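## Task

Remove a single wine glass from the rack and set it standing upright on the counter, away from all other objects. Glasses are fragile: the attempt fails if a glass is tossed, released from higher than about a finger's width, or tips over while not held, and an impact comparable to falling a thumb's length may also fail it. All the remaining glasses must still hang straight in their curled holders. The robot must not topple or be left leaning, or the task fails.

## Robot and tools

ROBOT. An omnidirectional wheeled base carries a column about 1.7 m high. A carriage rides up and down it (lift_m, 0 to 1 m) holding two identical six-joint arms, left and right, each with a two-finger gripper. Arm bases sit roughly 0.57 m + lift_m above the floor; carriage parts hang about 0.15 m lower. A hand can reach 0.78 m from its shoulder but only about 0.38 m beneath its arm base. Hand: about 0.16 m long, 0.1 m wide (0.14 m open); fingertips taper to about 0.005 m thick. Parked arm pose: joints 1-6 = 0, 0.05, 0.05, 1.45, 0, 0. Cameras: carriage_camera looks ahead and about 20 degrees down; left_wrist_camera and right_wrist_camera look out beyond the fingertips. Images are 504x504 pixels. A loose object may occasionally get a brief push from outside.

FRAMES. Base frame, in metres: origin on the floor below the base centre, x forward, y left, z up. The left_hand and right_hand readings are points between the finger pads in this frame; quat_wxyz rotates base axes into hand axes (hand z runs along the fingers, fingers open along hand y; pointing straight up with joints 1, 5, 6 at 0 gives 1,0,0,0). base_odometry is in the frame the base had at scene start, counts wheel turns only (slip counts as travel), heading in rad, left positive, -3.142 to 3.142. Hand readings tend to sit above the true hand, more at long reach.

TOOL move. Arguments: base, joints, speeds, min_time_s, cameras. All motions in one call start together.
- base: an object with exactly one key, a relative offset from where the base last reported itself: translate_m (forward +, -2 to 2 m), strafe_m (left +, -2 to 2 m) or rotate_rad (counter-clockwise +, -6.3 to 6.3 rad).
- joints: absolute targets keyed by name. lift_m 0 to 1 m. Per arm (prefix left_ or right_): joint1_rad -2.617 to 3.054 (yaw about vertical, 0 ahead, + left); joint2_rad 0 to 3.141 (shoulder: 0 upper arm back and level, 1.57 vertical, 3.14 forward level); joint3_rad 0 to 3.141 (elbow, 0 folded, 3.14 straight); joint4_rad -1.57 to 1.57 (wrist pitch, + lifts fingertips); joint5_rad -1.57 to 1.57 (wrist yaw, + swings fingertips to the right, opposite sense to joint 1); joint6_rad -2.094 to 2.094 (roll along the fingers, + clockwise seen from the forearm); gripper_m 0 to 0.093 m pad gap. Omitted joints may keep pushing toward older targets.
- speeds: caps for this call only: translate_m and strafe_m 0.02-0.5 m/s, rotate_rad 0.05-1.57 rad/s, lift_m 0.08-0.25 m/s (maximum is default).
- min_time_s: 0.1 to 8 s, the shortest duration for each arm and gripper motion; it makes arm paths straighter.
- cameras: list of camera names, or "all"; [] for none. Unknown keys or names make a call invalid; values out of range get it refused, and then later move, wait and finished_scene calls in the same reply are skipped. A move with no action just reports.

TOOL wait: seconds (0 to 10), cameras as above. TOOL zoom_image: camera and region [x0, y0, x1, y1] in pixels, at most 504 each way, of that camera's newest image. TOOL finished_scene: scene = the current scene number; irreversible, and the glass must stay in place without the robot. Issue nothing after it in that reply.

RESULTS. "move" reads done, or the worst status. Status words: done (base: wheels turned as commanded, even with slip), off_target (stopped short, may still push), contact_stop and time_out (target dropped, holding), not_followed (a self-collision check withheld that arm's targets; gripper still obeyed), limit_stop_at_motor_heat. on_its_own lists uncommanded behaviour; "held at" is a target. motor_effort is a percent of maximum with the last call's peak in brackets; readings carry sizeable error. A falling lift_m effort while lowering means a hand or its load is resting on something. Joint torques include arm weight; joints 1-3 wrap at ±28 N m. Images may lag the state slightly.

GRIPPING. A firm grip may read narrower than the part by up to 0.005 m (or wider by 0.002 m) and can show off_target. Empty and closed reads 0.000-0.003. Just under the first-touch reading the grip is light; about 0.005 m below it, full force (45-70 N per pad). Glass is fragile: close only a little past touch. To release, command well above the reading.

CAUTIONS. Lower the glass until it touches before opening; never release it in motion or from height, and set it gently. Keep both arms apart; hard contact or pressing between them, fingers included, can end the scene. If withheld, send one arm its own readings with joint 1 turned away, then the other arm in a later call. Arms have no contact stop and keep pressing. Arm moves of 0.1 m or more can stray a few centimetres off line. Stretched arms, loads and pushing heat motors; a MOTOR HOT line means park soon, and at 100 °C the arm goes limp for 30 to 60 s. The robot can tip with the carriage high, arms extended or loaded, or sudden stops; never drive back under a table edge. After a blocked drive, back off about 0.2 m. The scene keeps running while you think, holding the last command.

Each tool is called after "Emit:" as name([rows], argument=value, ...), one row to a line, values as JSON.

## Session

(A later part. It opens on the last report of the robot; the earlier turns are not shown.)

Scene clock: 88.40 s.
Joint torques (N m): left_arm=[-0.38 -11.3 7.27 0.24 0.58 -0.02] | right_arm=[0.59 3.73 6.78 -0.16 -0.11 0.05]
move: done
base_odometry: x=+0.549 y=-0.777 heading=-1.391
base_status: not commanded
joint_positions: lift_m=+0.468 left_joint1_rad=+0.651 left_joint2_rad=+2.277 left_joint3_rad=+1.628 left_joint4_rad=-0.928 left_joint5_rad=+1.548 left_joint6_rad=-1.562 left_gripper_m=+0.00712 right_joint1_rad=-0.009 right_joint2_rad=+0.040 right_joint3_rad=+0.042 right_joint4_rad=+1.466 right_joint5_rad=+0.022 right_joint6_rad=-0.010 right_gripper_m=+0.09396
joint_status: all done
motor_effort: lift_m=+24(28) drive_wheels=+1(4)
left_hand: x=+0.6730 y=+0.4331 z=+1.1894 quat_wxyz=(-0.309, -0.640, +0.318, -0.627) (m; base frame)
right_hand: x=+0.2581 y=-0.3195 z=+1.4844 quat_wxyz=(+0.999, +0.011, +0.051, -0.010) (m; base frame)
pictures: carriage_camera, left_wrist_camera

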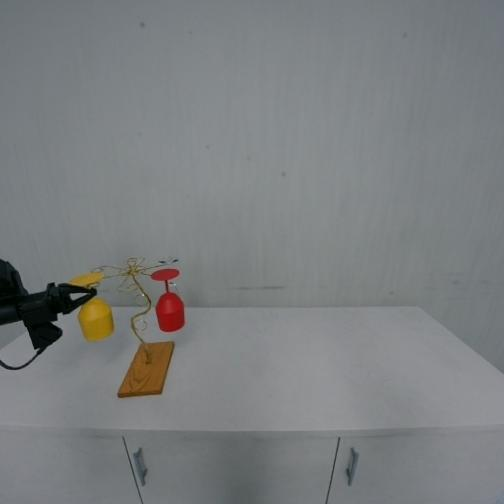

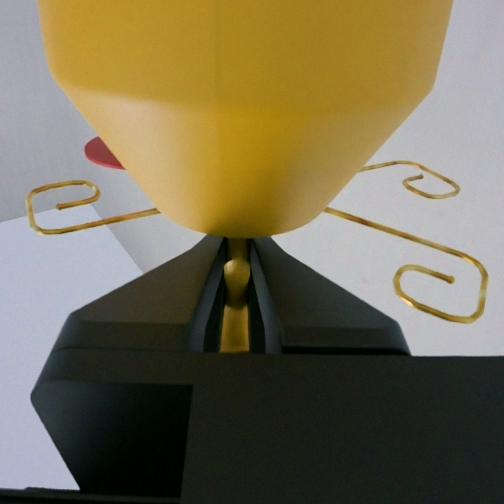

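Emit:
move(base={"translate_m": 0.003}, speeds={"translate_m": 0.02}, cameras=[])

Emit:
move(base={"strafe_m": -0.007}, speeds={"strafe_m": 0.02}, cameras=[])

Emit:
move(base={"translate_m": 0.006}, speeds={"translate_m": 0.02}, cameras=["carriage_camera", "left_wrist_camera"])

Emit:
zoom_image(camera="carriage_camera", region=[60, 250, 150, 340])

Scene clock: 91.27 s.
Joint torques (N m): left_arm=[-0.35 -11.33 7.23 0.18 0.56 -0.03] | right_arm=[0.61 3.88 6.68 -0.15 -0.11 0.05]
move: done
base_odometry: x=+0.550 y=-0.780 heading=-1.391
base_status: done
joint_positions: lift_m=+0.468 left_joint1_rad=+0.651 left_joint2_rad=+2.277 left_joint3_rad=+1.628 left_joint4_rad=-0.928 left_joint5_rad=+1.548 left_joint6_rad=-1.562 left_gripper_m=+0.00712 right_joint1_rad=-0.009 right_joint2_rad=+0.040 right_joint3_rad=+0.042 right_joint4_rad=+1.466 right_joint5_rad=+0.022 right_joint6_rad=-0.010 right_gripper_m=+0.09396
joint_status: not commanded
motor_effort: lift_m=+24(24) drive_wheels=-4(7)
left_hand: x=+0.6730 y=+0.4331 z=+1.1894 quat_wxyz=(-0.309, -0.640, +0.318, -0.627) (m; base frame)
right_hand: x=+0.2581 y=-0.3195 z=+1.4844 quat_wxyz=(+0.999, +0.011, +0.051, -0.010) (m; base frame)
pictures: none
No camera images: "cameras" was empty.

Scene clock: 92.13 s.
Joint torques (N m): left_arm=[-0.29 -11.54 7.28 0.21 0.62 0] | right_arm=[0.62 3.78 6.68 -0.14 -0.12 0.05]
move: done
base_odometry: x=+0.543 y=-0.781 heading=-1.391
base_status: done
joint_positions: lift_m=+0.468 left_joint1_rad=+0.650 left_joint2_rad=+2.277 left_joint3_rad=+1.628 left_joint4_rad=-0.928 left_joint5_rad=+1.548 left_joint6_rad=-1.562 left_gripper_m=+0.00712 right_joint1_rad=-0.009 right_joint2_rad=+0.040 right_joint3_rad=+0.042 right_joint4_rad=+1.466 right_joint5_rad=+0.022 right_joint6_rad=-0.010 right_gripper_m=+0.09396
joint_status: not commanded
motor_effort: lift_m=+24(24) drive_wheels=+1(5)
left_hand: x=+0.6731 y=+0.4326 z=+1.1894 quat_wxyz=(-0.310, -0.640, +0.319, -0.627) (m; base frame)
right_hand: x=+0.2581 y=-0.3195 z=+1.4844 quat_wxyz=(+0.999, +0.011, +0.051, -0.010) (m; base frame)
pictures: none
No camera images: "cameras" was empty.

Scene clock: 93.07 s.
Joint torques (N m): left_arm=[-0.17 -11.38 7.45 0.25 0.58 -0.02] | right_arm=[0.61 3.82 6.76 -0.1 -0.11 0.05]
move: done
base_odometry: x=+0.544 y=-0.787 heading=-1.391
base_status: done
joint_positions: lift_m=+0.468 left_joint1_rad=+0.649 left_joint2_rad=+2.277 left_joint3_rad=+1.628 left_joint4_rad=-0.929 left_joint5_rad=+1.548 left_joint6_rad=-1.563 left_gripper_m=+0.00712 right_joint1_rad=-0.009 right_joint2_rad=+0.040 right_joint3_rad=+0.042 right_joint4_rad=+1.465 right_joint5_rad=+0.022 right_joint6_rad=-0.010 right_gripper_m=+0.09396
joint_status: not commanded
motor_effort: lift_m=+24(24) drive_wheels=-4(5)
left_hand: x=+0.6732 y=+0.4322 z=+1.1894 quat_wxyz=(-0.310, -0.640, +0.319, -0.626) (m; base frame)
right_hand: x=+0.2583 y=-0.3195 z=+1.4844 quat_wxyz=(+0.999, +0.011, +0.052, -0.010) (m; base frame)
pictures: carriage_camera, left_wrist_camera

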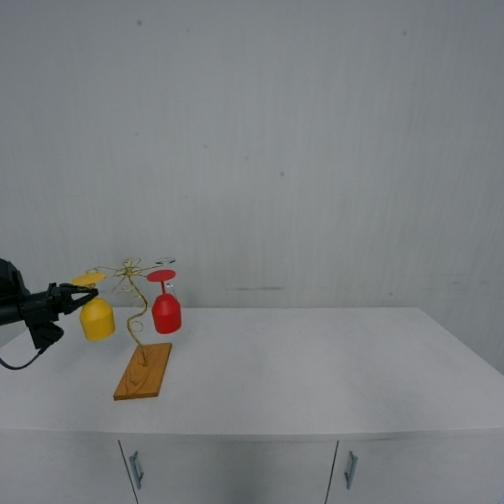

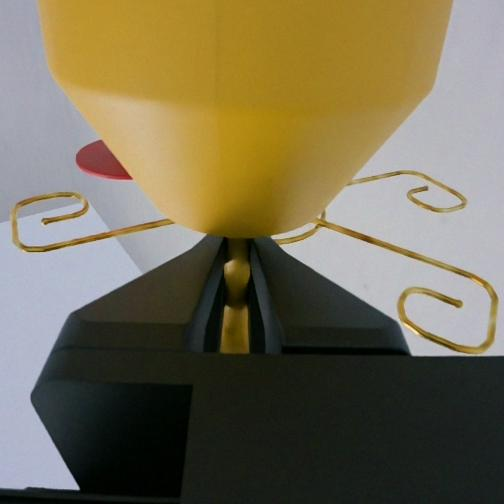

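Scaled by 5.600 from the camera's 504x504 image, which has a finer 720x720 frame.

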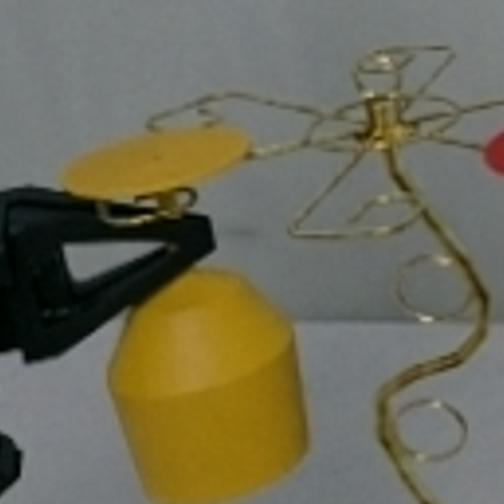

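Emit:
move(base={"strafe_m": -0.007}, speeds={"strafe_m": 0.02}, cameras=[])

Emit:
move(base={"translate_m": 0.006}, speeds={"translate_m": 0.02}, cameras=["carriage_camera", "left_wrist_camera"])

Emit:
zoom_image(camera="carriage_camera", region=[60, 255, 130, 325])

Scene clock: 95.13 s.
Joint torques (N m): left_arm=[-0.17 -11.47 7.21 0.17 0.61 0] | right_arm=[0.57 3.81 6.78 -0.13 -0.1 0.04]
move: done
base_odometry: x=+0.537 y=-0.788 heading=-1.391
base_status: done
joint_positions: lift_m=+0.468 left_joint1_rad=+0.649 left_joint2_rad=+2.277 left_joint3_rad=+1.628 left_joint4_rad=-0.929 left_joint5_rad=+1.548 left_joint6_rad=-1.563 left_gripper_m=+0.00712 right_joint1_rad=-0.009 right_joint2_rad=+0.040 right_joint3_rad=+0.042 right_joint4_rad=+1.465 right_joint5_rad=+0.022 right_joint6_rad=-0.010 right_gripper_m=+0.09396
joint_status: not commanded
motor_effort: lift_m=+24(24) drive_wheels=+1(6)
left_hand: x=+0.6733 y=+0.4321 z=+1.1894 quat_wxyz=(-0.310, -0.640, +0.319, -0.626) (m; base frame)
right_hand: x=+0.2583 y=-0.3195 z=+1.4844 quat_wxyz=(+0.999, +0.011, +0.052, -0.010) (m; base frame)
pictures: none
No camera images: "cameras" was empty.

Scene clock: 96.07 s.
Joint torques (N m): left_arm=[-0.31 -11.51 7.45 0.14 0.54 -0.04] | right_arm=[0.62 3.79 6.65 -0.13 -0.12 0.05]
move: done
base_odometry: x=+0.538 y=-0.794 heading=-1.391
base_status: done
joint_positions: lift_m=+0.468 left_joint1_rad=+0.649 left_joint2_rad=+2.277 left_joint3_rad=+1.628 left_joint4_rad=-0.929 left_joint5_rad=+1.548 left_joint6_rad=-1.563 left_gripper_m=+0.00712 right_joint1_rad=-0.009 right_joint2_rad=+0.040 right_joint3_rad=+0.042 right_joint4_rad=+1.467 right_joint5_rad=+0.022 right_joint6_rad=-0.010 right_gripper_m=+0.09396
joint_status: not commanded
motor_effort: lift_m=+24(24) drive_wheels=-3(5)
left_hand: x=+0.6732 y=+0.4320 z=+1.1894 quat_wxyz=(-0.310, -0.640, +0.319, -0.626) (m; base frame)
right_hand: x=+0.2579 y=-0.3195 z=+1.4844 quat_wxyz=(+0.999, +0.011, +0.051, -0.010) (m; base frame)
pictures: carriage_camera, left_wrist_camera

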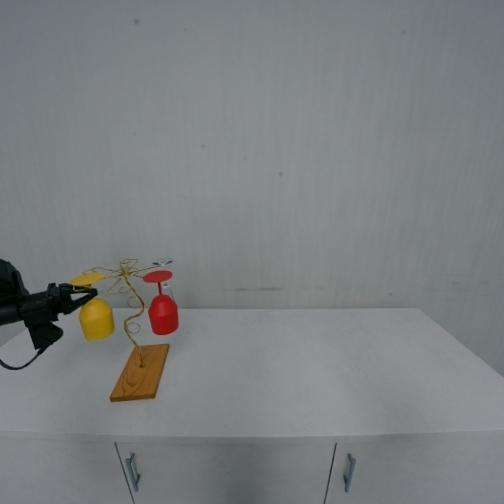

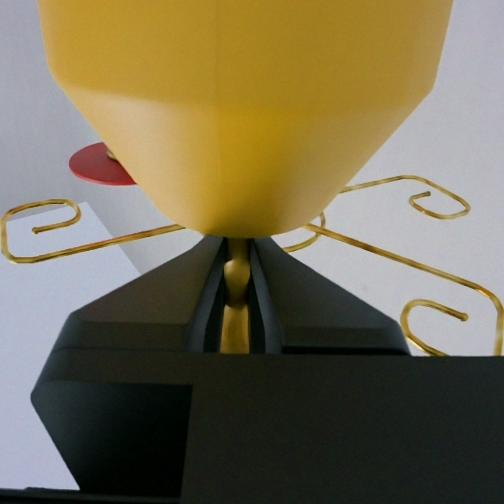

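Scaled by 7.200 from the camera's 504x504 image, which has a finer 720x720 frame.

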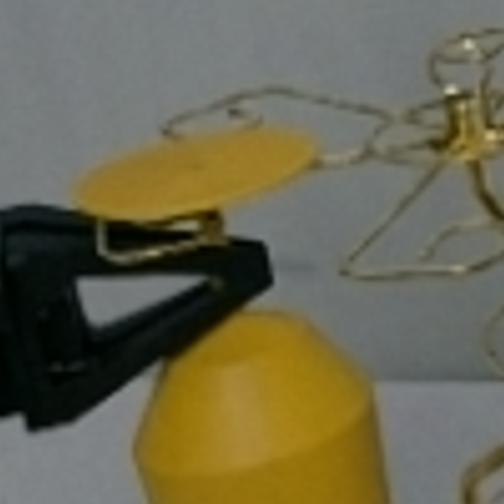

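Emit:
move(base={"strafe_m": -0.0075}, speeds={"strafe_m": 0.02}, cameras=[])

Emit:
move(base={"translate_m": 0.006}, speeds={"translate_m": 0.02}, cameras=[])

Emit:
move(base={"strafe_m": -0.008}, speeds={"strafe_m": 0.02}, cameras=["carriage_camera", "left_wrist_camera"])

Emit:
zoom_image(camera="carriage_camera", region=[60, 255, 130, 325])

Scene clock: 98.53 s.
Joint torques (N m): left_arm=[-0.44 -11.51 7.12 0.18 0.65 -0.03] | right_arm=[0.54 3.78 6.79 -0.14 -0.12 0.04]
move: done
base_odometry: x=+0.531 y=-0.796 heading=-1.391
base_status: done
joint_positions: lift_m=+0.468 left_joint1_rad=+0.649 left_joint2_rad=+2.277 left_joint3_rad=+1.628 left_joint4_rad=-0.929 left_joint5_rad=+1.545 left_joint6_rad=-1.563 left_gripper_m=+0.00712 right_joint1_rad=-0.009 right_joint2_rad=+0.040 right_joint3_rad=+0.042 right_joint4_rad=+1.467 right_joint5_rad=+0.022 right_joint6_rad=-0.010 right_gripper_m=+0.09396
joint_status: not commanded
motor_effort: lift_m=+24(24) drive_wheels=+1(5)
left_hand: x=+0.6732 y=+0.4322 z=+1.1889 quat_wxyz=(-0.310, -0.641, +0.319, -0.625) (m; base frame)
right_hand: x=+0.2579 y=-0.3195 z=+1.4844 quat_wxyz=(+0.999, +0.011, +0.051, -0.010) (m; base frame)
pictures: none
No camera images: "cameras" was empty.

Scene clock: 99.37 s.
Joint torques (N m): left_arm=[-0.42 -11.54 7.32 0.23 0.69 -0.02] | right_arm=[0.62 4 6.86 -0.13 -0.12 0.02]
move: done
base_odometry: x=+0.532 y=-0.801 heading=-1.391
base_status: done
joint_positions: lift_m=+0.468 left_joint1_rad=+0.651 left_joint2_rad=+2.277 left_joint3_rad=+1.628 left_joint4_rad=-0.929 left_joint5_rad=+1.537 left_joint6_rad=-1.563 left_gripper_m=+0.00712 right_joint1_rad=-0.009 right_joint2_rad=+0.040 right_joint3_rad=+0.042 right_joint4_rad=+1.465 right_joint5_rad=+0.022 right_joint6_rad=-0.010 right_gripper_m=+0.09396
joint_status: not commanded
motor_effort: lift_m=+24(24) drive_wheels=+1(5)
left_hand: x=+0.6730 y=+0.4328 z=+1.1871 quat_wxyz=(-0.308, -0.644, +0.320, -0.623) (m; base frame)
right_hand: x=+0.2582 y=-0.3195 z=+1.4844 quat_wxyz=(+0.999, +0.011, +0.051, -0.010) (m; base frame)
pictures: none
No camera images: "cameras" was empty.

Scene clock: 100.17 s.
Joint torques (N m): left_arm=[-0.47 -11.52 7.34 0.21 0.72 -0.02] | right_arm=[0.65 3.77 6.83 -0.16 -0.11 0.05]
move: done
base_odometry: x=+0.524 y=-0.803 heading=-1.391
base_status: done
joint_positions: lift_m=+0.468 left_joint1_rad=+0.651 left_joint2_rad=+2.277 left_joint3_rad=+1.628 left_joint4_rad=-0.929 left_joint5_rad=+1.533 left_joint6_rad=-1.563 left_gripper_m=+0.00712 right_joint1_rad=-0.009 right_joint2_rad=+0.040 right_joint3_rad=+0.042 right_joint4_rad=+1.465 right_joint5_rad=+0.022 right_joint6_rad=-0.010 right_gripper_m=+0.09396
joint_status: not commanded
motor_effort: lift_m=+24(24) drive_wheels=-3(6)
left_hand: x=+0.6729 y=+0.4331 z=+1.1865 quat_wxyz=(-0.307, -0.645, +0.320, -0.622) (m; base frame)
right_hand: x=+0.2582 y=-0.3195 z=+1.4844 quat_wxyz=(+0.999, +0.011, +0.051, -0.010) (m; base frame)
pictures: carriage_camera, left_wrist_camera

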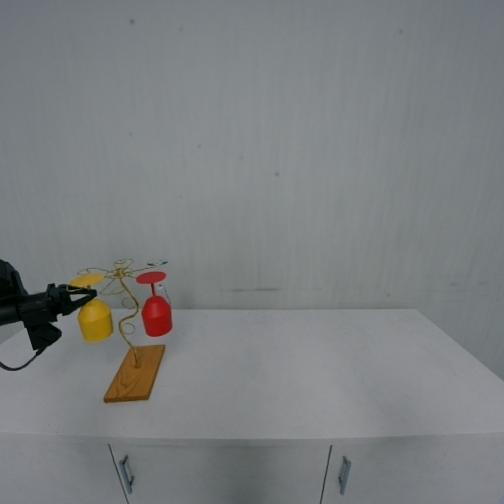

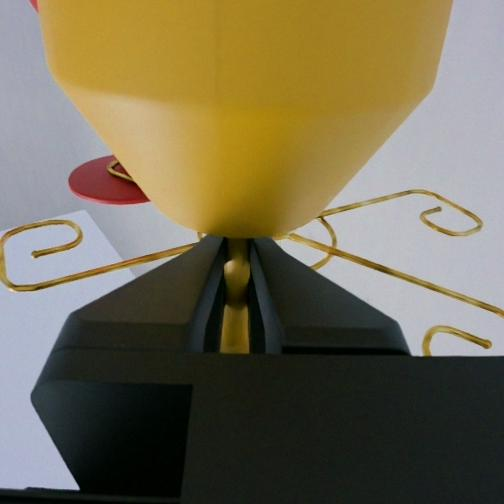

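Scaled by 7.200 from the camera's 504x504 image, which has a finer 720x720 frame.

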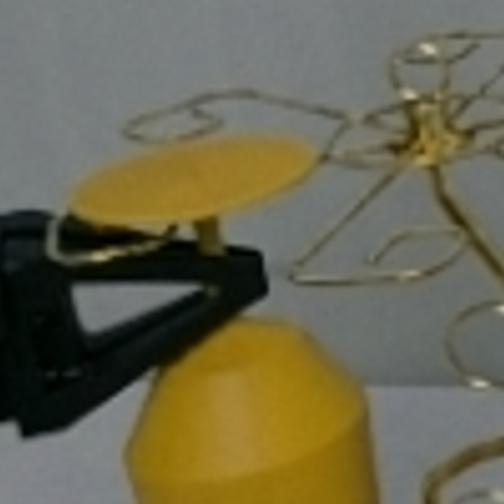

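Emit:
move(base={"translate_m": 0.006}, speeds={"translate_m": 0.02}, joints={"lift_m": 0.473}, cameras=["carriage_camera", "left_wrist_camera"])

Emit:
zoom_image(camera="carriage_camera", region=[60, 255, 130, 325])

Scene clock: 111.20 s.
Joint torques (N m): left_arm=[-0.44 -11.9 7.28 0.22 0.84 0] | right_arm=[0.61 3.74 6.75 -0.11 -0.11 0.04]
move: done
base_odometry: x=+0.525 y=-0.809 heading=-1.391
base_status: done
joint_positions: lift_m=+0.473 left_joint1_rad=+0.651 left_joint2_rad=+2.281 left_joint3_rad=+1.628 left_joint4_rad=-0.928 left_joint5_rad=+1.526 left_joint6_rad=-1.563 left_gripper_m=+0.00712 right_joint1_rad=-0.009 right_joint2_rad=+0.040 right_joint3_rad=+0.043 right_joint4_rad=+1.465 right_joint5_rad=+0.022 right_joint6_rad=-0.010 right_gripper_m=+0.09396
joint_status: all done
motor_effort: lift_m=+24(29) drive_wheels=-3(4)
left_hand: x=+0.6730 y=+0.4332 z=+1.1887 quat_wxyz=(-0.307, -0.648, +0.320, -0.619) (m; base frame)
right_hand: x=+0.2582 y=-0.3195 z=+1.4894 quat_wxyz=(+0.999, +0.011, +0.051, -0.010) (m; base frame)
pictures: carriage_camera, left_wrist_camera

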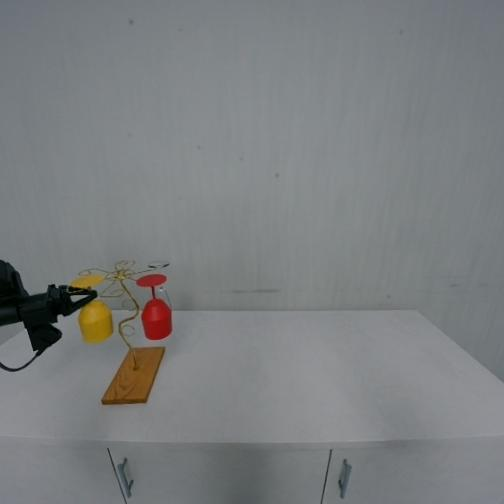

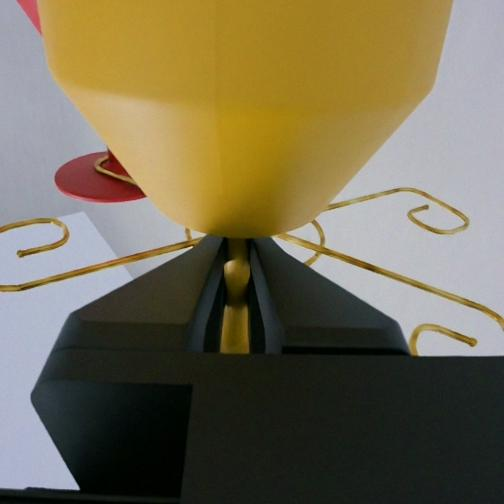

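Scaled by 7.200 from the camera's 504x504 image, which has a finer 720x720 frame.

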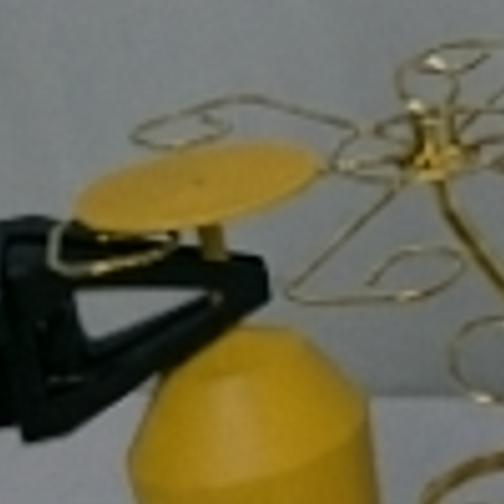

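Emit:
move(joints={"lift_m": 0.468}, speeds={"lift_m": 0.08}, cameras=[])

Emit:
move(joints={"lift_m": 0.466}, speeds={"lift_m": 0.08}, cameras=["carriage_camera"])

Emit:
zoom_image(camera="carriage_camera", region=[50, 255, 130, 335])

Scene clock: 117.10 s.
Joint torques (N m): left_arm=[-0.28 -12.04 7.12 0.18 0.68 -0.04] | right_arm=[0.61 3.79 6.71 -0.15 -0.11 0.04]
move: done
base_odometry: x=+0.525 y=-0.809 heading=-1.391
base_status: not commanded
joint_positions: lift_m=+0.468 left_joint1_rad=+0.651 left_joint2_rad=+2.284 left_joint3_rad=+1.628 left_joint4_rad=-0.927 left_joint5_rad=+1.534 left_joint6_rad=-1.562 left_gripper_m=+0.00712 right_joint1_rad=-0.009 right_joint2_rad=+0.040 right_joint3_rad=+0.043 right_joint4_rad=+1.465 right_joint5_rad=+0.022 right_joint6_rad=-0.010 right_gripper_m=+0.09396
joint_status: all done
motor_effort: lift_m=+20(21) drive_wheels=-3(3)
left_hand: x=+0.6732 y=+0.4333 z=+1.1844 quat_wxyz=(-0.309, -0.646, +0.319, -0.622) (m; base frame)
right_hand: x=+0.2582 y=-0.3195 z=+1.4849 quat_wxyz=(+0.999, +0.011, +0.051, -0.010) (m; base frame)
pictures: none
No camera images: "cameras" was empty.

Scene clock: 117.50 s.
Joint torques (N m): left_arm=[-0.51 -12.34 7.3 0.19 0.6 0.02] | right_arm=[0.59 3.78 6.82 -0.12 -0.12 0.04]
move: done
base_odometry: x=+0.525 y=-0.809 heading=-1.391
base_status: not commanded
joint_positions: lift_m=+0.466 left_joint1_rad=+0.651 left_joint2_rad=+2.284 left_joint3_rad=+1.628 left_joint4_rad=-0.926 left_joint5_rad=+1.542 left_joint6_rad=-1.562 left_gripper_m=+0.00712 right_joint1_rad=-0.009 right_joint2_rad=+0.040 right_joint3_rad=+0.043 right_joint4_rad=+1.465 right_joint5_rad=+0.022 right_joint6_rad=-0.010 right_gripper_m=+0.09396
joint_status: all done
motor_effort: lift_m=+20(20) drive_wheels=+1(3)
left_hand: x=+0.6732 y=+0.4333 z=+1.1837 quat_wxyz=(-0.310, -0.643, +0.317, -0.624) (m; base frame)
right_hand: x=+0.2582 y=-0.3195 z=+1.4830 quat_wxyz=(+0.999, +0.011, +0.051, -0.010) (m; base frame)
pictures: carriage_camera

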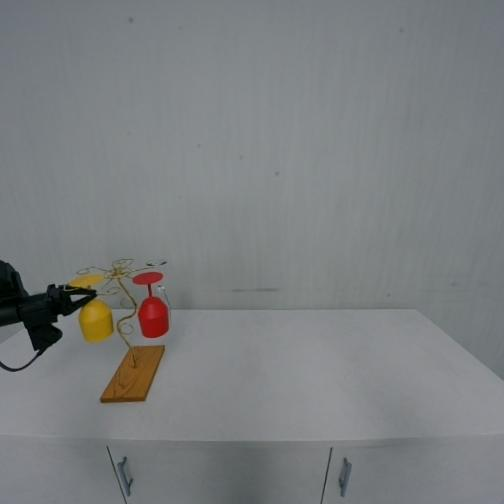

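Scaled by 6.300 from the camera's 504x504 image, which has a finer 720x720 frame.

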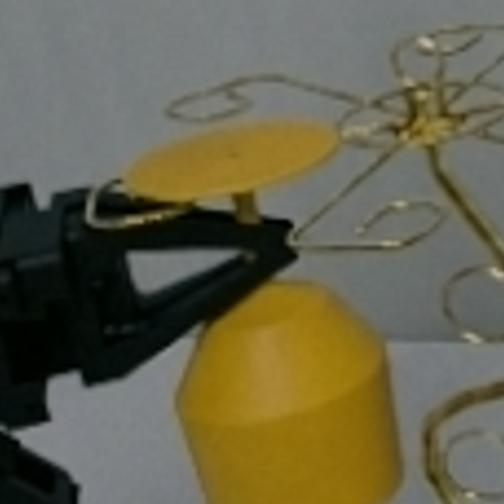

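Emit:
move(joints={"lift_m": 0.4685}, base={"translate_m": -0.006}, speeds={"translate_m": 0.02, "lift_m": 0.08}, cameras=[])

Emit:
move(base={"strafe_m": 0.008}, speeds={"strafe_m": 0.02}, cameras=[])

Emit:
move(base={"translate_m": -0.006}, speeds={"translate_m": 0.02}, cameras=[])

Emit:
move(base={"strafe_m": 0.0075}, speeds={"strafe_m": 0.02}, cameras=["carriage_camera", "left_wrist_camera"])

Emit:
zoom_image(camera="carriage_camera", region=[50, 255, 130, 335])

Scene clock: 126.70 s.
Joint torques (N m): left_arm=[-0.06 -12.14 7.42 0.14 0.77 -0.04] | right_arm=[0.59 3.84 6.74 -0.1 -0.11 0.06]
move: done
base_odometry: x=+0.524 y=-0.803 heading=-1.391
base_status: done
joint_positions: lift_m=+0.468 left_joint1_rad=+0.650 left_joint2_rad=+2.284 left_joint3_rad=+1.628 left_joint4_rad=-0.926 left_joint5_rad=+1.531 left_joint6_rad=-1.562 left_gripper_m=+0.00712 right_joint1_rad=-0.009 right_joint2_rad=+0.040 right_joint3_rad=+0.043 right_joint4_rad=+1.467 right_joint5_rad=+0.022 right_joint6_rad=-0.010 right_gripper_m=+0.09396
joint_status: all done
motor_effort: lift_m=+25(27) drive_wheels=+0(6)
left_hand: x=+0.6733 y=+0.4329 z=+1.1838 quat_wxyz=(-0.309, -0.646, +0.320, -0.620) (m; base frame)
right_hand: x=+0.2578 y=-0.3195 z=+1.4849 quat_wxyz=(+0.999, +0.011, +0.051, -0.010) (m; base frame)
pictures: none
No camera images: "cameras" was empty.

Scene clock: 127.50 s.
Joint torques (N m): left_arm=[-0.46 -12.1 7.21 0.18 0.72 -0.02] | right_arm=[0.65 3.79 6.86 -0.16 -0.09 0.03]
move: done
base_odometry: x=+0.532 y=-0.801 heading=-1.391
base_status: done
joint_positions: lift_m=+0.468 left_joint1_rad=+0.651 left_joint2_rad=+2.284 left_joint3_rad=+1.628 left_joint4_rad=-0.926 left_joint5_rad=+1.533 left_joint6_rad=-1.562 left_gripper_m=+0.00712 right_joint1_rad=-0.009 right_joint2_rad=+0.040 right_joint3_rad=+0.043 right_joint4_rad=+1.467 right_joint5_rad=+0.022 right_joint6_rad=-0.010 right_gripper_m=+0.09396
joint_status: not commanded
motor_effort: lift_m=+25(25) drive_wheels=-3(7)
left_hand: x=+0.6733 y=+0.4330 z=+1.1842 quat_wxyz=(-0.309, -0.646, +0.319, -0.621) (m; base frame)
right_hand: x=+0.2578 y=-0.3195 z=+1.4849 quat_wxyz=(+0.999, +0.011, +0.051, -0.010) (m; base frame)
pictures: none
No camera images: "cameras" was empty.

Scene clock: 128.20 s.
Joint torques (N m): left_arm=[-0.29 -12.08 7.23 0.21 0.63 -0.01] | right_arm=[0.58 3.75 6.86 -0.19 -0.12 0.06]
move: done
base_odometry: x=+0.531 y=-0.796 heading=-1.391
base_status: done
joint_positions: lift_m=+0.468 left_joint1_rad=+0.651 left_joint2_rad=+2.284 left_joint3_rad=+1.628 left_joint4_rad=-0.926 left_joint5_rad=+1.541 left_joint6_rad=-1.563 left_gripper_m=+0.00712 right_joint1_rad=-0.009 right_joint2_rad=+0.040 right_joint3_rad=+0.043 right_joint4_rad=+1.467 right_joint5_rad=+0.022 right_joint6_rad=-0.010 right_gripper_m=+0.09396
joint_status: not commanded
motor_effort: lift_m=+25(25) drive_wheels=-3(6)
left_hand: x=+0.6733 y=+0.4330 z=+1.1855 quat_wxyz=(-0.310, -0.643, +0.318, -0.623) (m; base frame)
right_hand: x=+0.2578 y=-0.3195 z=+1.4849 quat_wxyz=(+0.999, +0.011, +0.051, -0.010) (m; base frame)
pictures: none
No camera images: "cameras" was empty.

Scene clock: 129.07 s.
Joint torques (N m): left_arm=[-0.28 -12.15 7.31 0.2 0.61 0.01] | right_arm=[0.57 3.81 6.76 -0.14 -0.09 0.04]
move: done
base_odometry: x=+0.538 y=-0.794 heading=-1.391
base_status: done
joint_positions: lift_m=+0.468 left_joint1_rad=+0.650 left_joint2_rad=+2.284 left_joint3_rad=+1.628 left_joint4_rad=-0.926 left_joint5_rad=+1.545 left_joint6_rad=-1.563 left_gripper_m=+0.00712 right_joint1_rad=-0.009 right_joint2_rad=+0.040 right_joint3_rad=+0.043 right_joint4_rad=+1.467 right_joint5_rad=+0.022 right_joint6_rad=-0.010 right_gripper_m=+0.09396
joint_status: not commanded
motor_effort: lift_m=+25(25) drive_wheels=-3(7)
left_hand: x=+0.6734 y=+0.4328 z=+1.1862 quat_wxyz=(-0.311, -0.642, +0.317, -0.625) (m; base frame)
right_hand: x=+0.2578 y=-0.3195 z=+1.4849 quat_wxyz=(+0.999, +0.011, +0.051, -0.010) (m; base frame)
pictures: carriage_camera, left_wrist_camera

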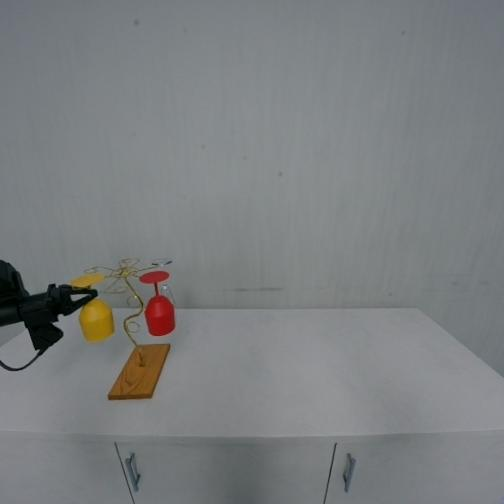

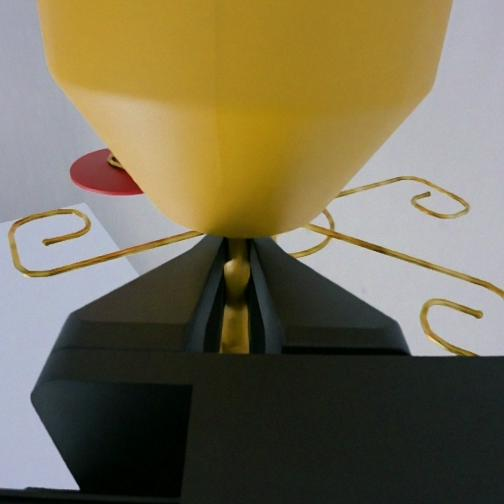

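Scaled by 6.300 from the camera's 504x504 image, which has a finer 720x720 frame.

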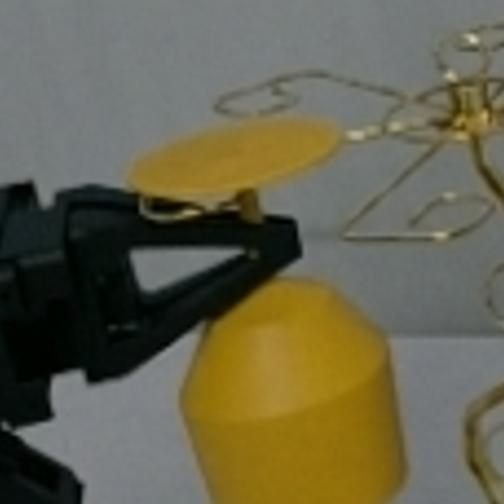

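Emit:
move(base={"translate_m": -0.006}, speeds={"translate_m": 0.02}, cameras=[])

Emit:
move(base={"strafe_m": 0.007}, speeds={"strafe_m": 0.02}, cameras=[])

Emit:
move(base={"translate_m": -0.006}, speeds={"translate_m": 0.02}, cameras=[])

Emit:
move(base={"strafe_m": 0.007}, speeds={"strafe_m": 0.02}, cameras=["carriage_camera", "left_wrist_camera"])

Emit:
zoom_image(camera="carriage_camera", region=[50, 255, 130, 335])

Scene clock: 131.73 s.
Joint torques (N m): left_arm=[-0.42 -12.05 7.25 0.21 0.62 0.01] | right_arm=[0.57 3.71 6.76 -0.13 -0.11 0.03]
move: done
base_odometry: x=+0.537 y=-0.788 heading=-1.391
base_status: done
joint_positions: lift_m=+0.468 left_joint1_rad=+0.650 left_joint2_rad=+2.284 left_joint3_rad=+1.628 left_joint4_rad=-0.926 left_joint5_rad=+1.549 left_joint6_rad=-1.565 left_gripper_m=+0.00712 right_joint1_rad=-0.009 right_joint2_rad=+0.040 right_joint3_rad=+0.043 right_joint4_rad=+1.467 right_joint5_rad=+0.022 right_joint6_rad=-0.010 right_gripper_m=+0.09396
joint_status: not commanded
motor_effort: lift_m=+25(25) drive_wheels=+0(6)
left_hand: x=+0.6735 y=+0.4326 z=+1.1869 quat_wxyz=(-0.312, -0.641, +0.316, -0.626) (m; base frame)
right_hand: x=+0.2577 y=-0.3195 z=+1.4849 quat_wxyz=(+0.999, +0.011, +0.050, -0.010) (m; base frame)
pictures: none
No camera images: "cameras" was empty.

Scene clock: 132.57 s.
Joint torques (N m): left_arm=[-0.29 -12.1 7.31 0.19 0.6 0] | right_arm=[0.57 3.84 6.84 -0.19 -0.13 0.04]
move: done
base_odometry: x=+0.544 y=-0.787 heading=-1.391
base_status: done
joint_positions: lift_m=+0.468 left_joint1_rad=+0.650 left_joint2_rad=+2.284 left_joint3_rad=+1.628 left_joint4_rad=-0.926 left_joint5_rad=+1.549 left_joint6_rad=-1.565 left_gripper_m=+0.00712 right_joint1_rad=-0.009 right_joint2_rad=+0.040 right_joint3_rad=+0.043 right_joint4_rad=+1.467 right_joint5_rad=+0.022 right_joint6_rad=-0.010 right_gripper_m=+0.09396
joint_status: not commanded
motor_effort: lift_m=+25(25) drive_wheels=-3(7)
left_hand: x=+0.6734 y=+0.4328 z=+1.1869 quat_wxyz=(-0.312, -0.641, +0.316, -0.626) (m; base frame)
right_hand: x=+0.2578 y=-0.3195 z=+1.4849 quat_wxyz=(+0.999, +0.011, +0.051, -0.010) (m; base frame)
pictures: none
No camera images: "cameras" was empty.

Scene clock: 133.30 s.
Joint torques (N m): left_arm=[-0.06 -12.34 7.16 0.15 0.59 0] | right_arm=[0.54 3.56 6.84 -0.18 -0.11 0.04]
move: done
base_odometry: x=+0.543 y=-0.781 heading=-1.391
base_status: done
joint_positions: lift_m=+0.468 left_joint1_rad=+0.650 left_joint2_rad=+2.284 left_joint3_rad=+1.628 left_joint4_rad=-0.926 left_joint5_rad=+1.549 left_joint6_rad=-1.565 left_gripper_m=+0.00712 right_joint1_rad=-0.009 right_joint2_rad=+0.040 right_joint3_rad=+0.043 right_joint4_rad=+1.467 right_joint5_rad=+0.022 right_joint6_rad=-0.010 right_gripper_m=+0.09396
joint_status: not commanded
motor_effort: lift_m=+25(25) drive_wheels=+0(6)
left_hand: x=+0.6734 y=+0.4328 z=+1.1869 quat_wxyz=(-0.312, -0.641, +0.316, -0.626) (m; base frame)
right_hand: x=+0.2577 y=-0.3195 z=+1.4849 quat_wxyz=(+0.999, +0.011, +0.050, -0.010) (m; base frame)
pictures: none
No camera images: "cameras" was empty.

Scene clock: 134.13 s.
Joint torques (N m): left_arm=[-0.24 -12.05 7.19 0.19 0.58 0.01] | right_arm=[0.7 3.78 6.75 -0.16 -0.1 0.03]
move: done
base_odometry: x=+0.549 y=-0.780 heading=-1.391
base_status: done
joint_positions: lift_m=+0.468 left_joint1_rad=+0.651 left_joint2_rad=+2.284 left_joint3_rad=+1.628 left_joint4_rad=-0.926 left_joint5_rad=+1.549 left_joint6_rad=-1.565 left_gripper_m=+0.00712 right_joint1_rad=-0.009 right_joint2_rad=+0.040 right_joint3_rad=+0.043 right_joint4_rad=+1.467 right_joint5_rad=+0.022 right_joint6_rad=-0.010 right_gripper_m=+0.09396
joint_status: not commanded
motor_effort: lift_m=+24(25) drive_wheels=-3(6)
left_hand: x=+0.6734 y=+0.4330 z=+1.1869 quat_wxyz=(-0.312, -0.641, +0.316, -0.626) (m; base frame)
right_hand: x=+0.2577 y=-0.3195 z=+1.4849 quat_wxyz=(+0.999, +0.011, +0.050, -0.010) (m; base frame)
pictures: carriage_camera, left_wrist_camera

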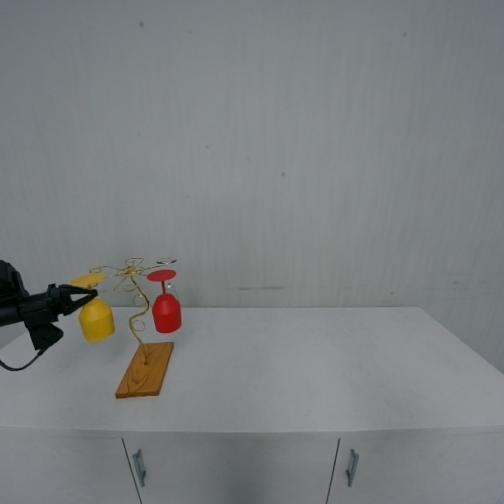

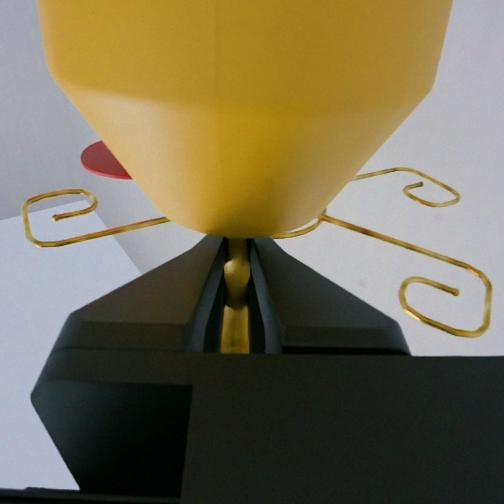

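Scaled by 6.300 from the camera's 504x504 image, which has a finer 720x720 frame.

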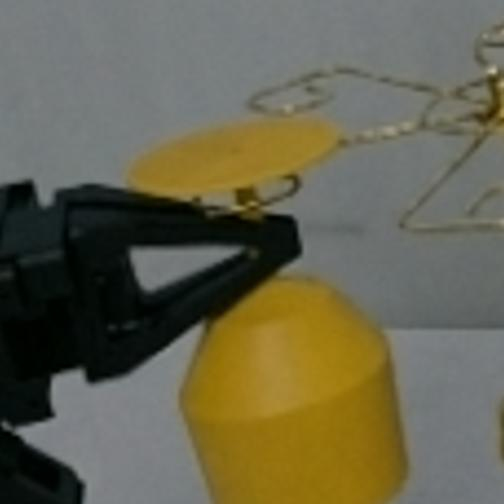

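Emit:
move(base={"translate_m": -0.003}, speeds={"translate_m": 0.02}, cameras=[])

Emit:
move(joints={"lift_m": 0.465}, speeds={"lift_m": 0.08}, cameras=[])

Emit:
move(joints={"lift_m": 0.4635}, speeds={"lift_m": 0.08}, cameras=["carriage_camera"])

Emit:
zoom_image(camera="carriage_camera", region=[50, 255, 130, 335])

Scene clock: 136.00 s.
Joint torques (N m): left_arm=[-0.42 -12.3 7.25 0.16 0.58 -0.01] | right_arm=[0.57 3.78 6.74 -0.19 -0.11 0.04]
move: done
base_odometry: x=+0.549 y=-0.777 heading=-1.391
base_status: done
joint_positions: lift_m=+0.468 left_joint1_rad=+0.651 left_joint2_rad=+2.284 left_joint3_rad=+1.628 left_joint4_rad=-0.926 left_joint5_rad=+1.549 left_joint6_rad=-1.565 left_gripper_m=+0.00712 right_joint1_rad=-0.009 right_joint2_rad=+0.040 right_joint3_rad=+0.043 right_joint4_rad=+1.465 right_joint5_rad=+0.022 right_joint6_rad=-0.010 right_gripper_m=+0.09396
joint_status: not commanded
motor_effort: lift_m=+25(25) drive_wheels=+0(7)
left_hand: x=+0.6733 y=+0.4333 z=+1.1869 quat_wxyz=(-0.312, -0.641, +0.315, -0.626) (m; base frame)
right_hand: x=+0.2581 y=-0.3195 z=+1.4849 quat_wxyz=(+0.999, +0.011, +0.051, -0.010) (m; base frame)
pictures: none
No camera images: "cameras" was empty.

Scene clock: 136.40 s.
Joint torques (N m): left_arm=[-0.44 -12.07 7.15 0.17 0.55 0] | right_arm=[0.64 3.74 6.8 -0.11 -0.11 0.04]
move: done
base_odometry: x=+0.549 y=-0.777 heading=-1.391
base_status: not commanded
joint_positions: lift_m=+0.465 left_joint1_rad=+0.651 left_joint2_rad=+2.284 left_joint3_rad=+1.628 left_joint4_rad=-0.926 left_joint5_rad=+1.553 left_joint6_rad=-1.566 left_gripper_m=+0.00712 right_joint1_rad=-0.009 right_joint2_rad=+0.040 right_joint3_rad=+0.042 right_joint4_rad=+1.465 right_joint5_rad=+0.022 right_joint6_rad=-0.010 right_gripper_m=+0.09396
joint_status: all done
motor_effort: lift_m=+20(21) drive_wheels=-2(3)
left_hand: x=+0.6733 y=+0.4333 z=+1.1846 quat_wxyz=(-0.313, -0.640, +0.314, -0.627) (m; base frame)
right_hand: x=+0.2582 y=-0.3195 z=+1.4818 quat_wxyz=(+0.999, +0.011, +0.051, -0.010) (m; base frame)
pictures: none
No camera images: "cameras" was empty.

Scene clock: 136.80 s.
Joint torques (N m): left_arm=[-0.31 -12.07 7.28 0.2 0.5 0.01] | right_arm=[0.62 3.81 6.79 -0.14 -0.12 0.05]
move: done
base_odometry: x=+0.549 y=-0.777 heading=-1.391
base_status: not commanded
joint_positions: lift_m=+0.464 left_joint1_rad=+0.651 left_joint2_rad=+2.284 left_joint3_rad=+1.628 left_joint4_rad=-0.927 left_joint5_rad=+1.557 left_joint6_rad=-1.566 left_gripper_m=+0.00712 right_joint1_rad=-0.009 right_joint2_rad=+0.040 right_joint3_rad=+0.042 right_joint4_rad=+1.465 right_joint5_rad=+0.022 right_joint6_rad=-0.010 right_gripper_m=+0.09396
joint_status: all done
motor_effort: lift_m=+19(20) drive_wheels=-2(3)
left_hand: x=+0.6733 y=+0.4333 z=+1.1839 quat_wxyz=(-0.314, -0.639, +0.314, -0.628) (m; base frame)
right_hand: x=+0.2582 y=-0.3195 z=+1.4804 quat_wxyz=(+0.999, +0.011, +0.051, -0.010) (m; base frame)
pictures: carriage_camera

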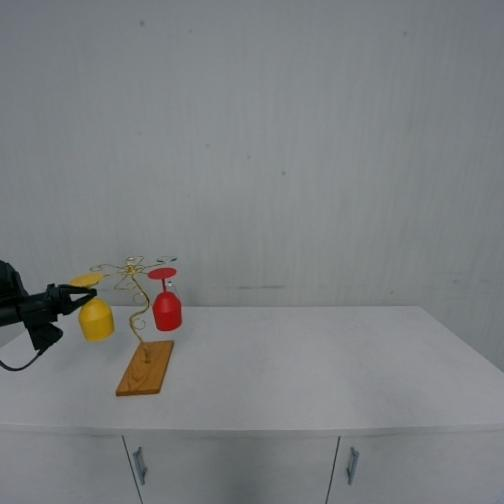

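Scaled by 6.300 from the camera's 504x504 image, which has a finer 720x720 frame.

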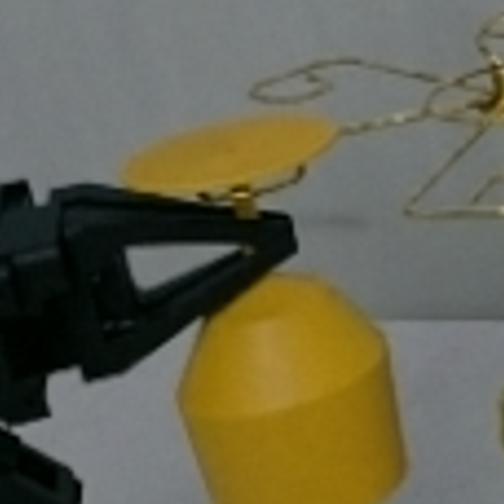

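Emit:
move(joints={"left_gripper_m": 0.012}, min_time_s=4, cameras=["left_wrist_camera"])

Emit:
zoom_image(camera="left_wrist_camera", region=[140, 180, 340, 380])

Emit:
move(joints={"left_gripper_m": 0.04}, min_time_s=4, cameras=["carriage_camera", "left_wrist_camera"])

Emit:
zoom_image(camera="left_wrist_camera", region=[140, 180, 340, 380])

Scene clock: 142.13 s.
Joint torques (N m): left_arm=[-0.32 -12.16 7.23 0.17 0.5 0.02] | right_arm=[0.57 3.79 6.79 -0.14 -0.11 0.04]
move: done
base_odometry: x=+0.549 y=-0.777 heading=-1.391
base_status: not commanded
joint_positions: lift_m=+0.464 left_joint1_rad=+0.651 left_joint2_rad=+2.284 left_joint3_rad=+1.628 left_joint4_rad=-0.927 left_joint5_rad=+1.557 left_joint6_rad=-1.566 left_gripper_m=+0.01193 right_joint1_rad=-0.009 right_joint2_rad=+0.040 right_joint3_rad=+0.042 right_joint4_rad=+1.465 right_joint5_rad=+0.022 right_joint6_rad=-0.010 right_gripper_m=+0.09396
joint_status: all done
motor_effort: lift_m=+19(20) drive_wheels=-2(3)
left_hand: x=+0.6733 y=+0.4333 z=+1.1839 quat_wxyz=(-0.314, -0.639, +0.314, -0.628) (m; base frame)
right_hand: x=+0.2582 y=-0.3195 z=+1.4804 quat_wxyz=(+0.999, +0.011, +0.051, -0.010) (m; base frame)
pictures: left_wrist_camera

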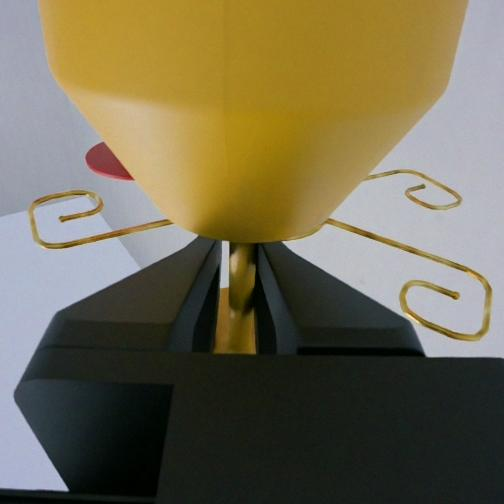

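Scaled by 2.520 from the camera's 504x504 image, which has a finer 720x720 frame.

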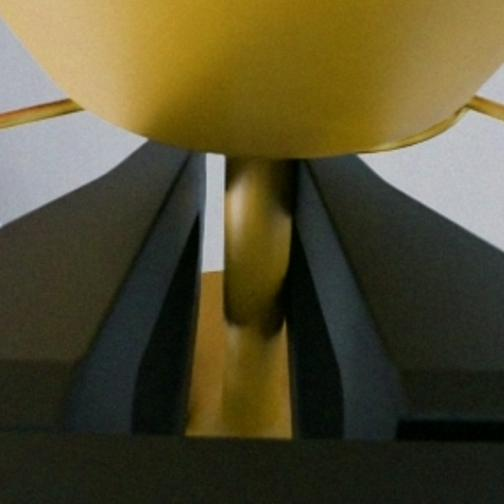

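Scene clock: 146.43 s.
Joint torques (N m): left_arm=[-0.32 -12.22 7.35 0.15 0.5 0.01] | right_arm=[0.65 3.74 6.75 -0.15 -0.12 0.05]
move: done
base_odometry: x=+0.549 y=-0.777 heading=-1.391
base_status: not commanded
joint_positions: lift_m=+0.464 left_joint1_rad=+0.651 left_joint2_rad=+2.284 left_joint3_rad=+1.628 left_joint4_rad=-0.927 left_joint5_rad=+1.557 left_joint6_rad=-1.566 left_gripper_m=+0.03991 right_joint1_rad=-0.009 right_joint2_rad=+0.040 right_joint3_rad=+0.042 right_joint4_rad=+1.465 right_joint5_rad=+0.022 right_joint6_rad=-0.010 right_gripper_m=+0.09396
joint_status: all done
motor_effort: lift_m=+19(20) drive_wheels=-3(3)
left_hand: x=+0.6733 y=+0.4333 z=+1.1839 quat_wxyz=(-0.314, -0.639, +0.314, -0.628) (m; base frame)
right_hand: x=+0.2582 y=-0.3195 z=+1.4804 quat_wxyz=(+0.999, +0.011, +0.051, -0.010) (m; base frame)
pictures: carriage_camera, left_wrist_camera

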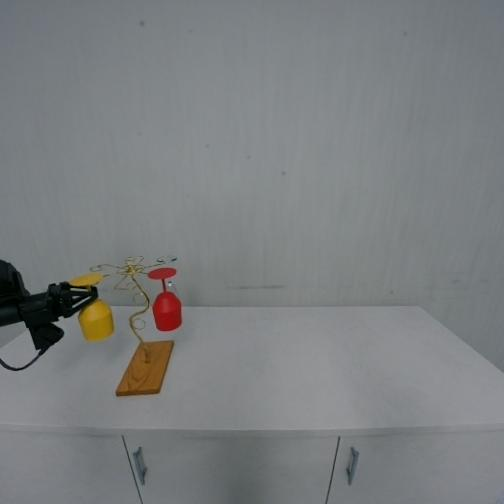

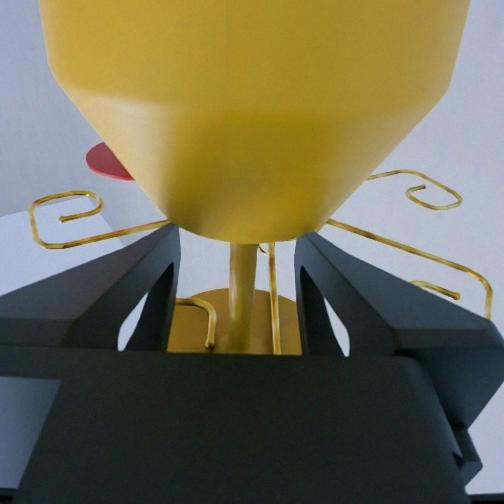

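Scaled by 2.520 from the camera's 504x504 image, which has a finer 720x720 frame.

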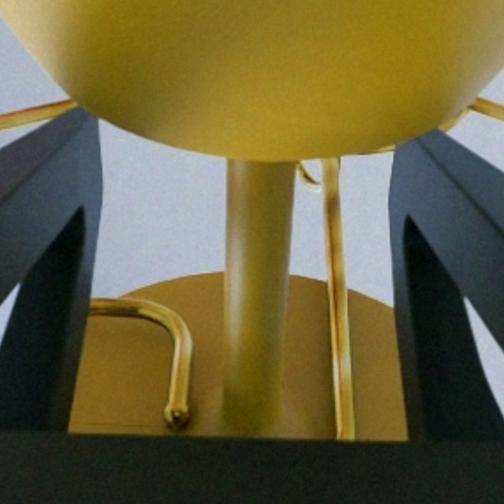

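Emit:
move(base={"translate_m": -0.004}, speeds={"translate_m": 0.02}, cameras=[])

Emit:
move(base={"strafe_m": 0.007}, speeds={"strafe_m": 0.02}, cameras=[])

Emit:
move(joints={"lift_m": 0.461}, speeds={"lift_m": 0.08}, cameras=["left_wrist_camera"])

Emit:
zoom_image(camera="left_wrist_camera", region=[140, 180, 340, 380])

Scene clock: 149.40 s.
Joint torques (N m): left_arm=[-0.25 -12.3 7.28 0.19 0.53 0.03] | right_arm=[0.62 3.88 6.79 -0.15 -0.15 0.04]
move: done
base_odometry: x=+0.548 y=-0.773 heading=-1.391
base_status: done
joint_positions: lift_m=+0.464 left_joint1_rad=+0.652 left_joint2_rad=+2.284 left_joint3_rad=+1.628 left_joint4_rad=-0.927 left_joint5_rad=+1.557 left_joint6_rad=-1.566 left_gripper_m=+0.03991 right_joint1_rad=-0.009 right_joint2_rad=+0.040 right_joint3_rad=+0.042 right_joint4_rad=+1.465 right_joint5_rad=+0.022 right_joint6_rad=-0.010 right_gripper_m=+0.09396
joint_status: not commanded
motor_effort: lift_m=+19(20) drive_wheels=+1(6)
left_hand: x=+0.6732 y=+0.4336 z=+1.1839 quat_wxyz=(-0.314, -0.639, +0.313, -0.628) (m; base frame)
right_hand: x=+0.2582 y=-0.3195 z=+1.4804 quat_wxyz=(+0.999, +0.011, +0.051, -0.010) (m; base frame)
pictures: none
No camera images: "cameras" was empty.

Scene clock: 150.17 s.
Joint torques (N m): left_arm=[-0.38 -12.12 7.28 0.18 0.54 0.03] | right_arm=[0.43 3.73 6.94 -0.13 -0.15 0.01]
move: done
base_odometry: x=+0.555 y=-0.772 heading=-1.391
base_status: done
joint_positions: lift_m=+0.464 left_joint1_rad=+0.651 left_joint2_rad=+2.284 left_joint3_rad=+1.628 left_joint4_rad=-0.927 left_joint5_rad=+1.557 left_joint6_rad=-1.566 left_gripper_m=+0.03991 right_joint1_rad=-0.009 right_joint2_rad=+0.040 right_joint3_rad=+0.042 right_joint4_rad=+1.465 right_joint5_rad=+0.022 right_joint6_rad=-0.010 right_gripper_m=+0.09396
joint_status: not commanded
motor_effort: lift_m=+19(20) drive_wheels=-3(6)
left_hand: x=+0.6733 y=+0.4331 z=+1.1839 quat_wxyz=(-0.314, -0.639, +0.314, -0.628) (m; base frame)
right_hand: x=+0.2582 y=-0.3195 z=+1.4804 quat_wxyz=(+0.999, +0.011, +0.051, -0.010) (m; base frame)
pictures: none
No camera images: "cameras" was empty.

Scene clock: 150.57 s.
Joint torques (N m): left_arm=[-0.49 -12 7.43 0.16 0.53 0] | right_arm=[0.66 3.71 6.9 -0.13 -0.11 0.05]
move: done
base_odometry: x=+0.555 y=-0.772 heading=-1.391
base_status: not commanded
joint_positions: lift_m=+0.461 left_joint1_rad=+0.651 left_joint2_rad=+2.285 left_joint3_rad=+1.628 left_joint4_rad=-0.928 left_joint5_rad=+1.556 left_joint6_rad=-1.566 left_gripper_m=+0.03991 right_joint1_rad=-0.009 right_joint2_rad=+0.040 right_joint3_rad=+0.042 right_joint4_rad=+1.465 right_joint5_rad=+0.022 right_joint6_rad=-0.010 right_gripper_m=+0.09396
joint_status: all done
motor_effort: lift_m=+20(21) drive_wheels=-3(4)
left_hand: x=+0.6733 y=+0.4330 z=+1.1808 quat_wxyz=(-0.315, -0.640, +0.313, -0.627) (m; base frame)
right_hand: x=+0.2582 y=-0.3195 z=+1.4779 quat_wxyz=(+0.999, +0.011, +0.051, -0.010) (m; base frame)
pictures: left_wrist_camera

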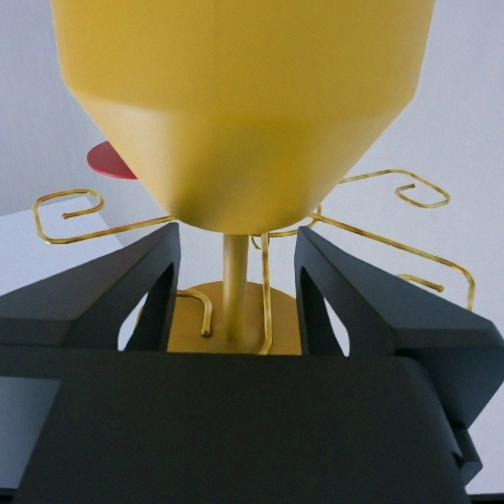

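Scaled by 2.520 from the camera's 504x504 image, which has a finer 720x720 frame.

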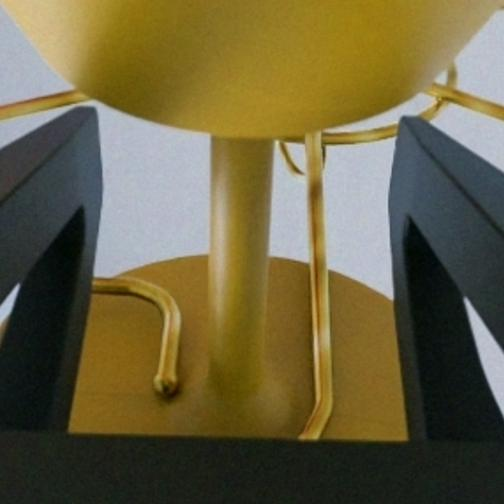

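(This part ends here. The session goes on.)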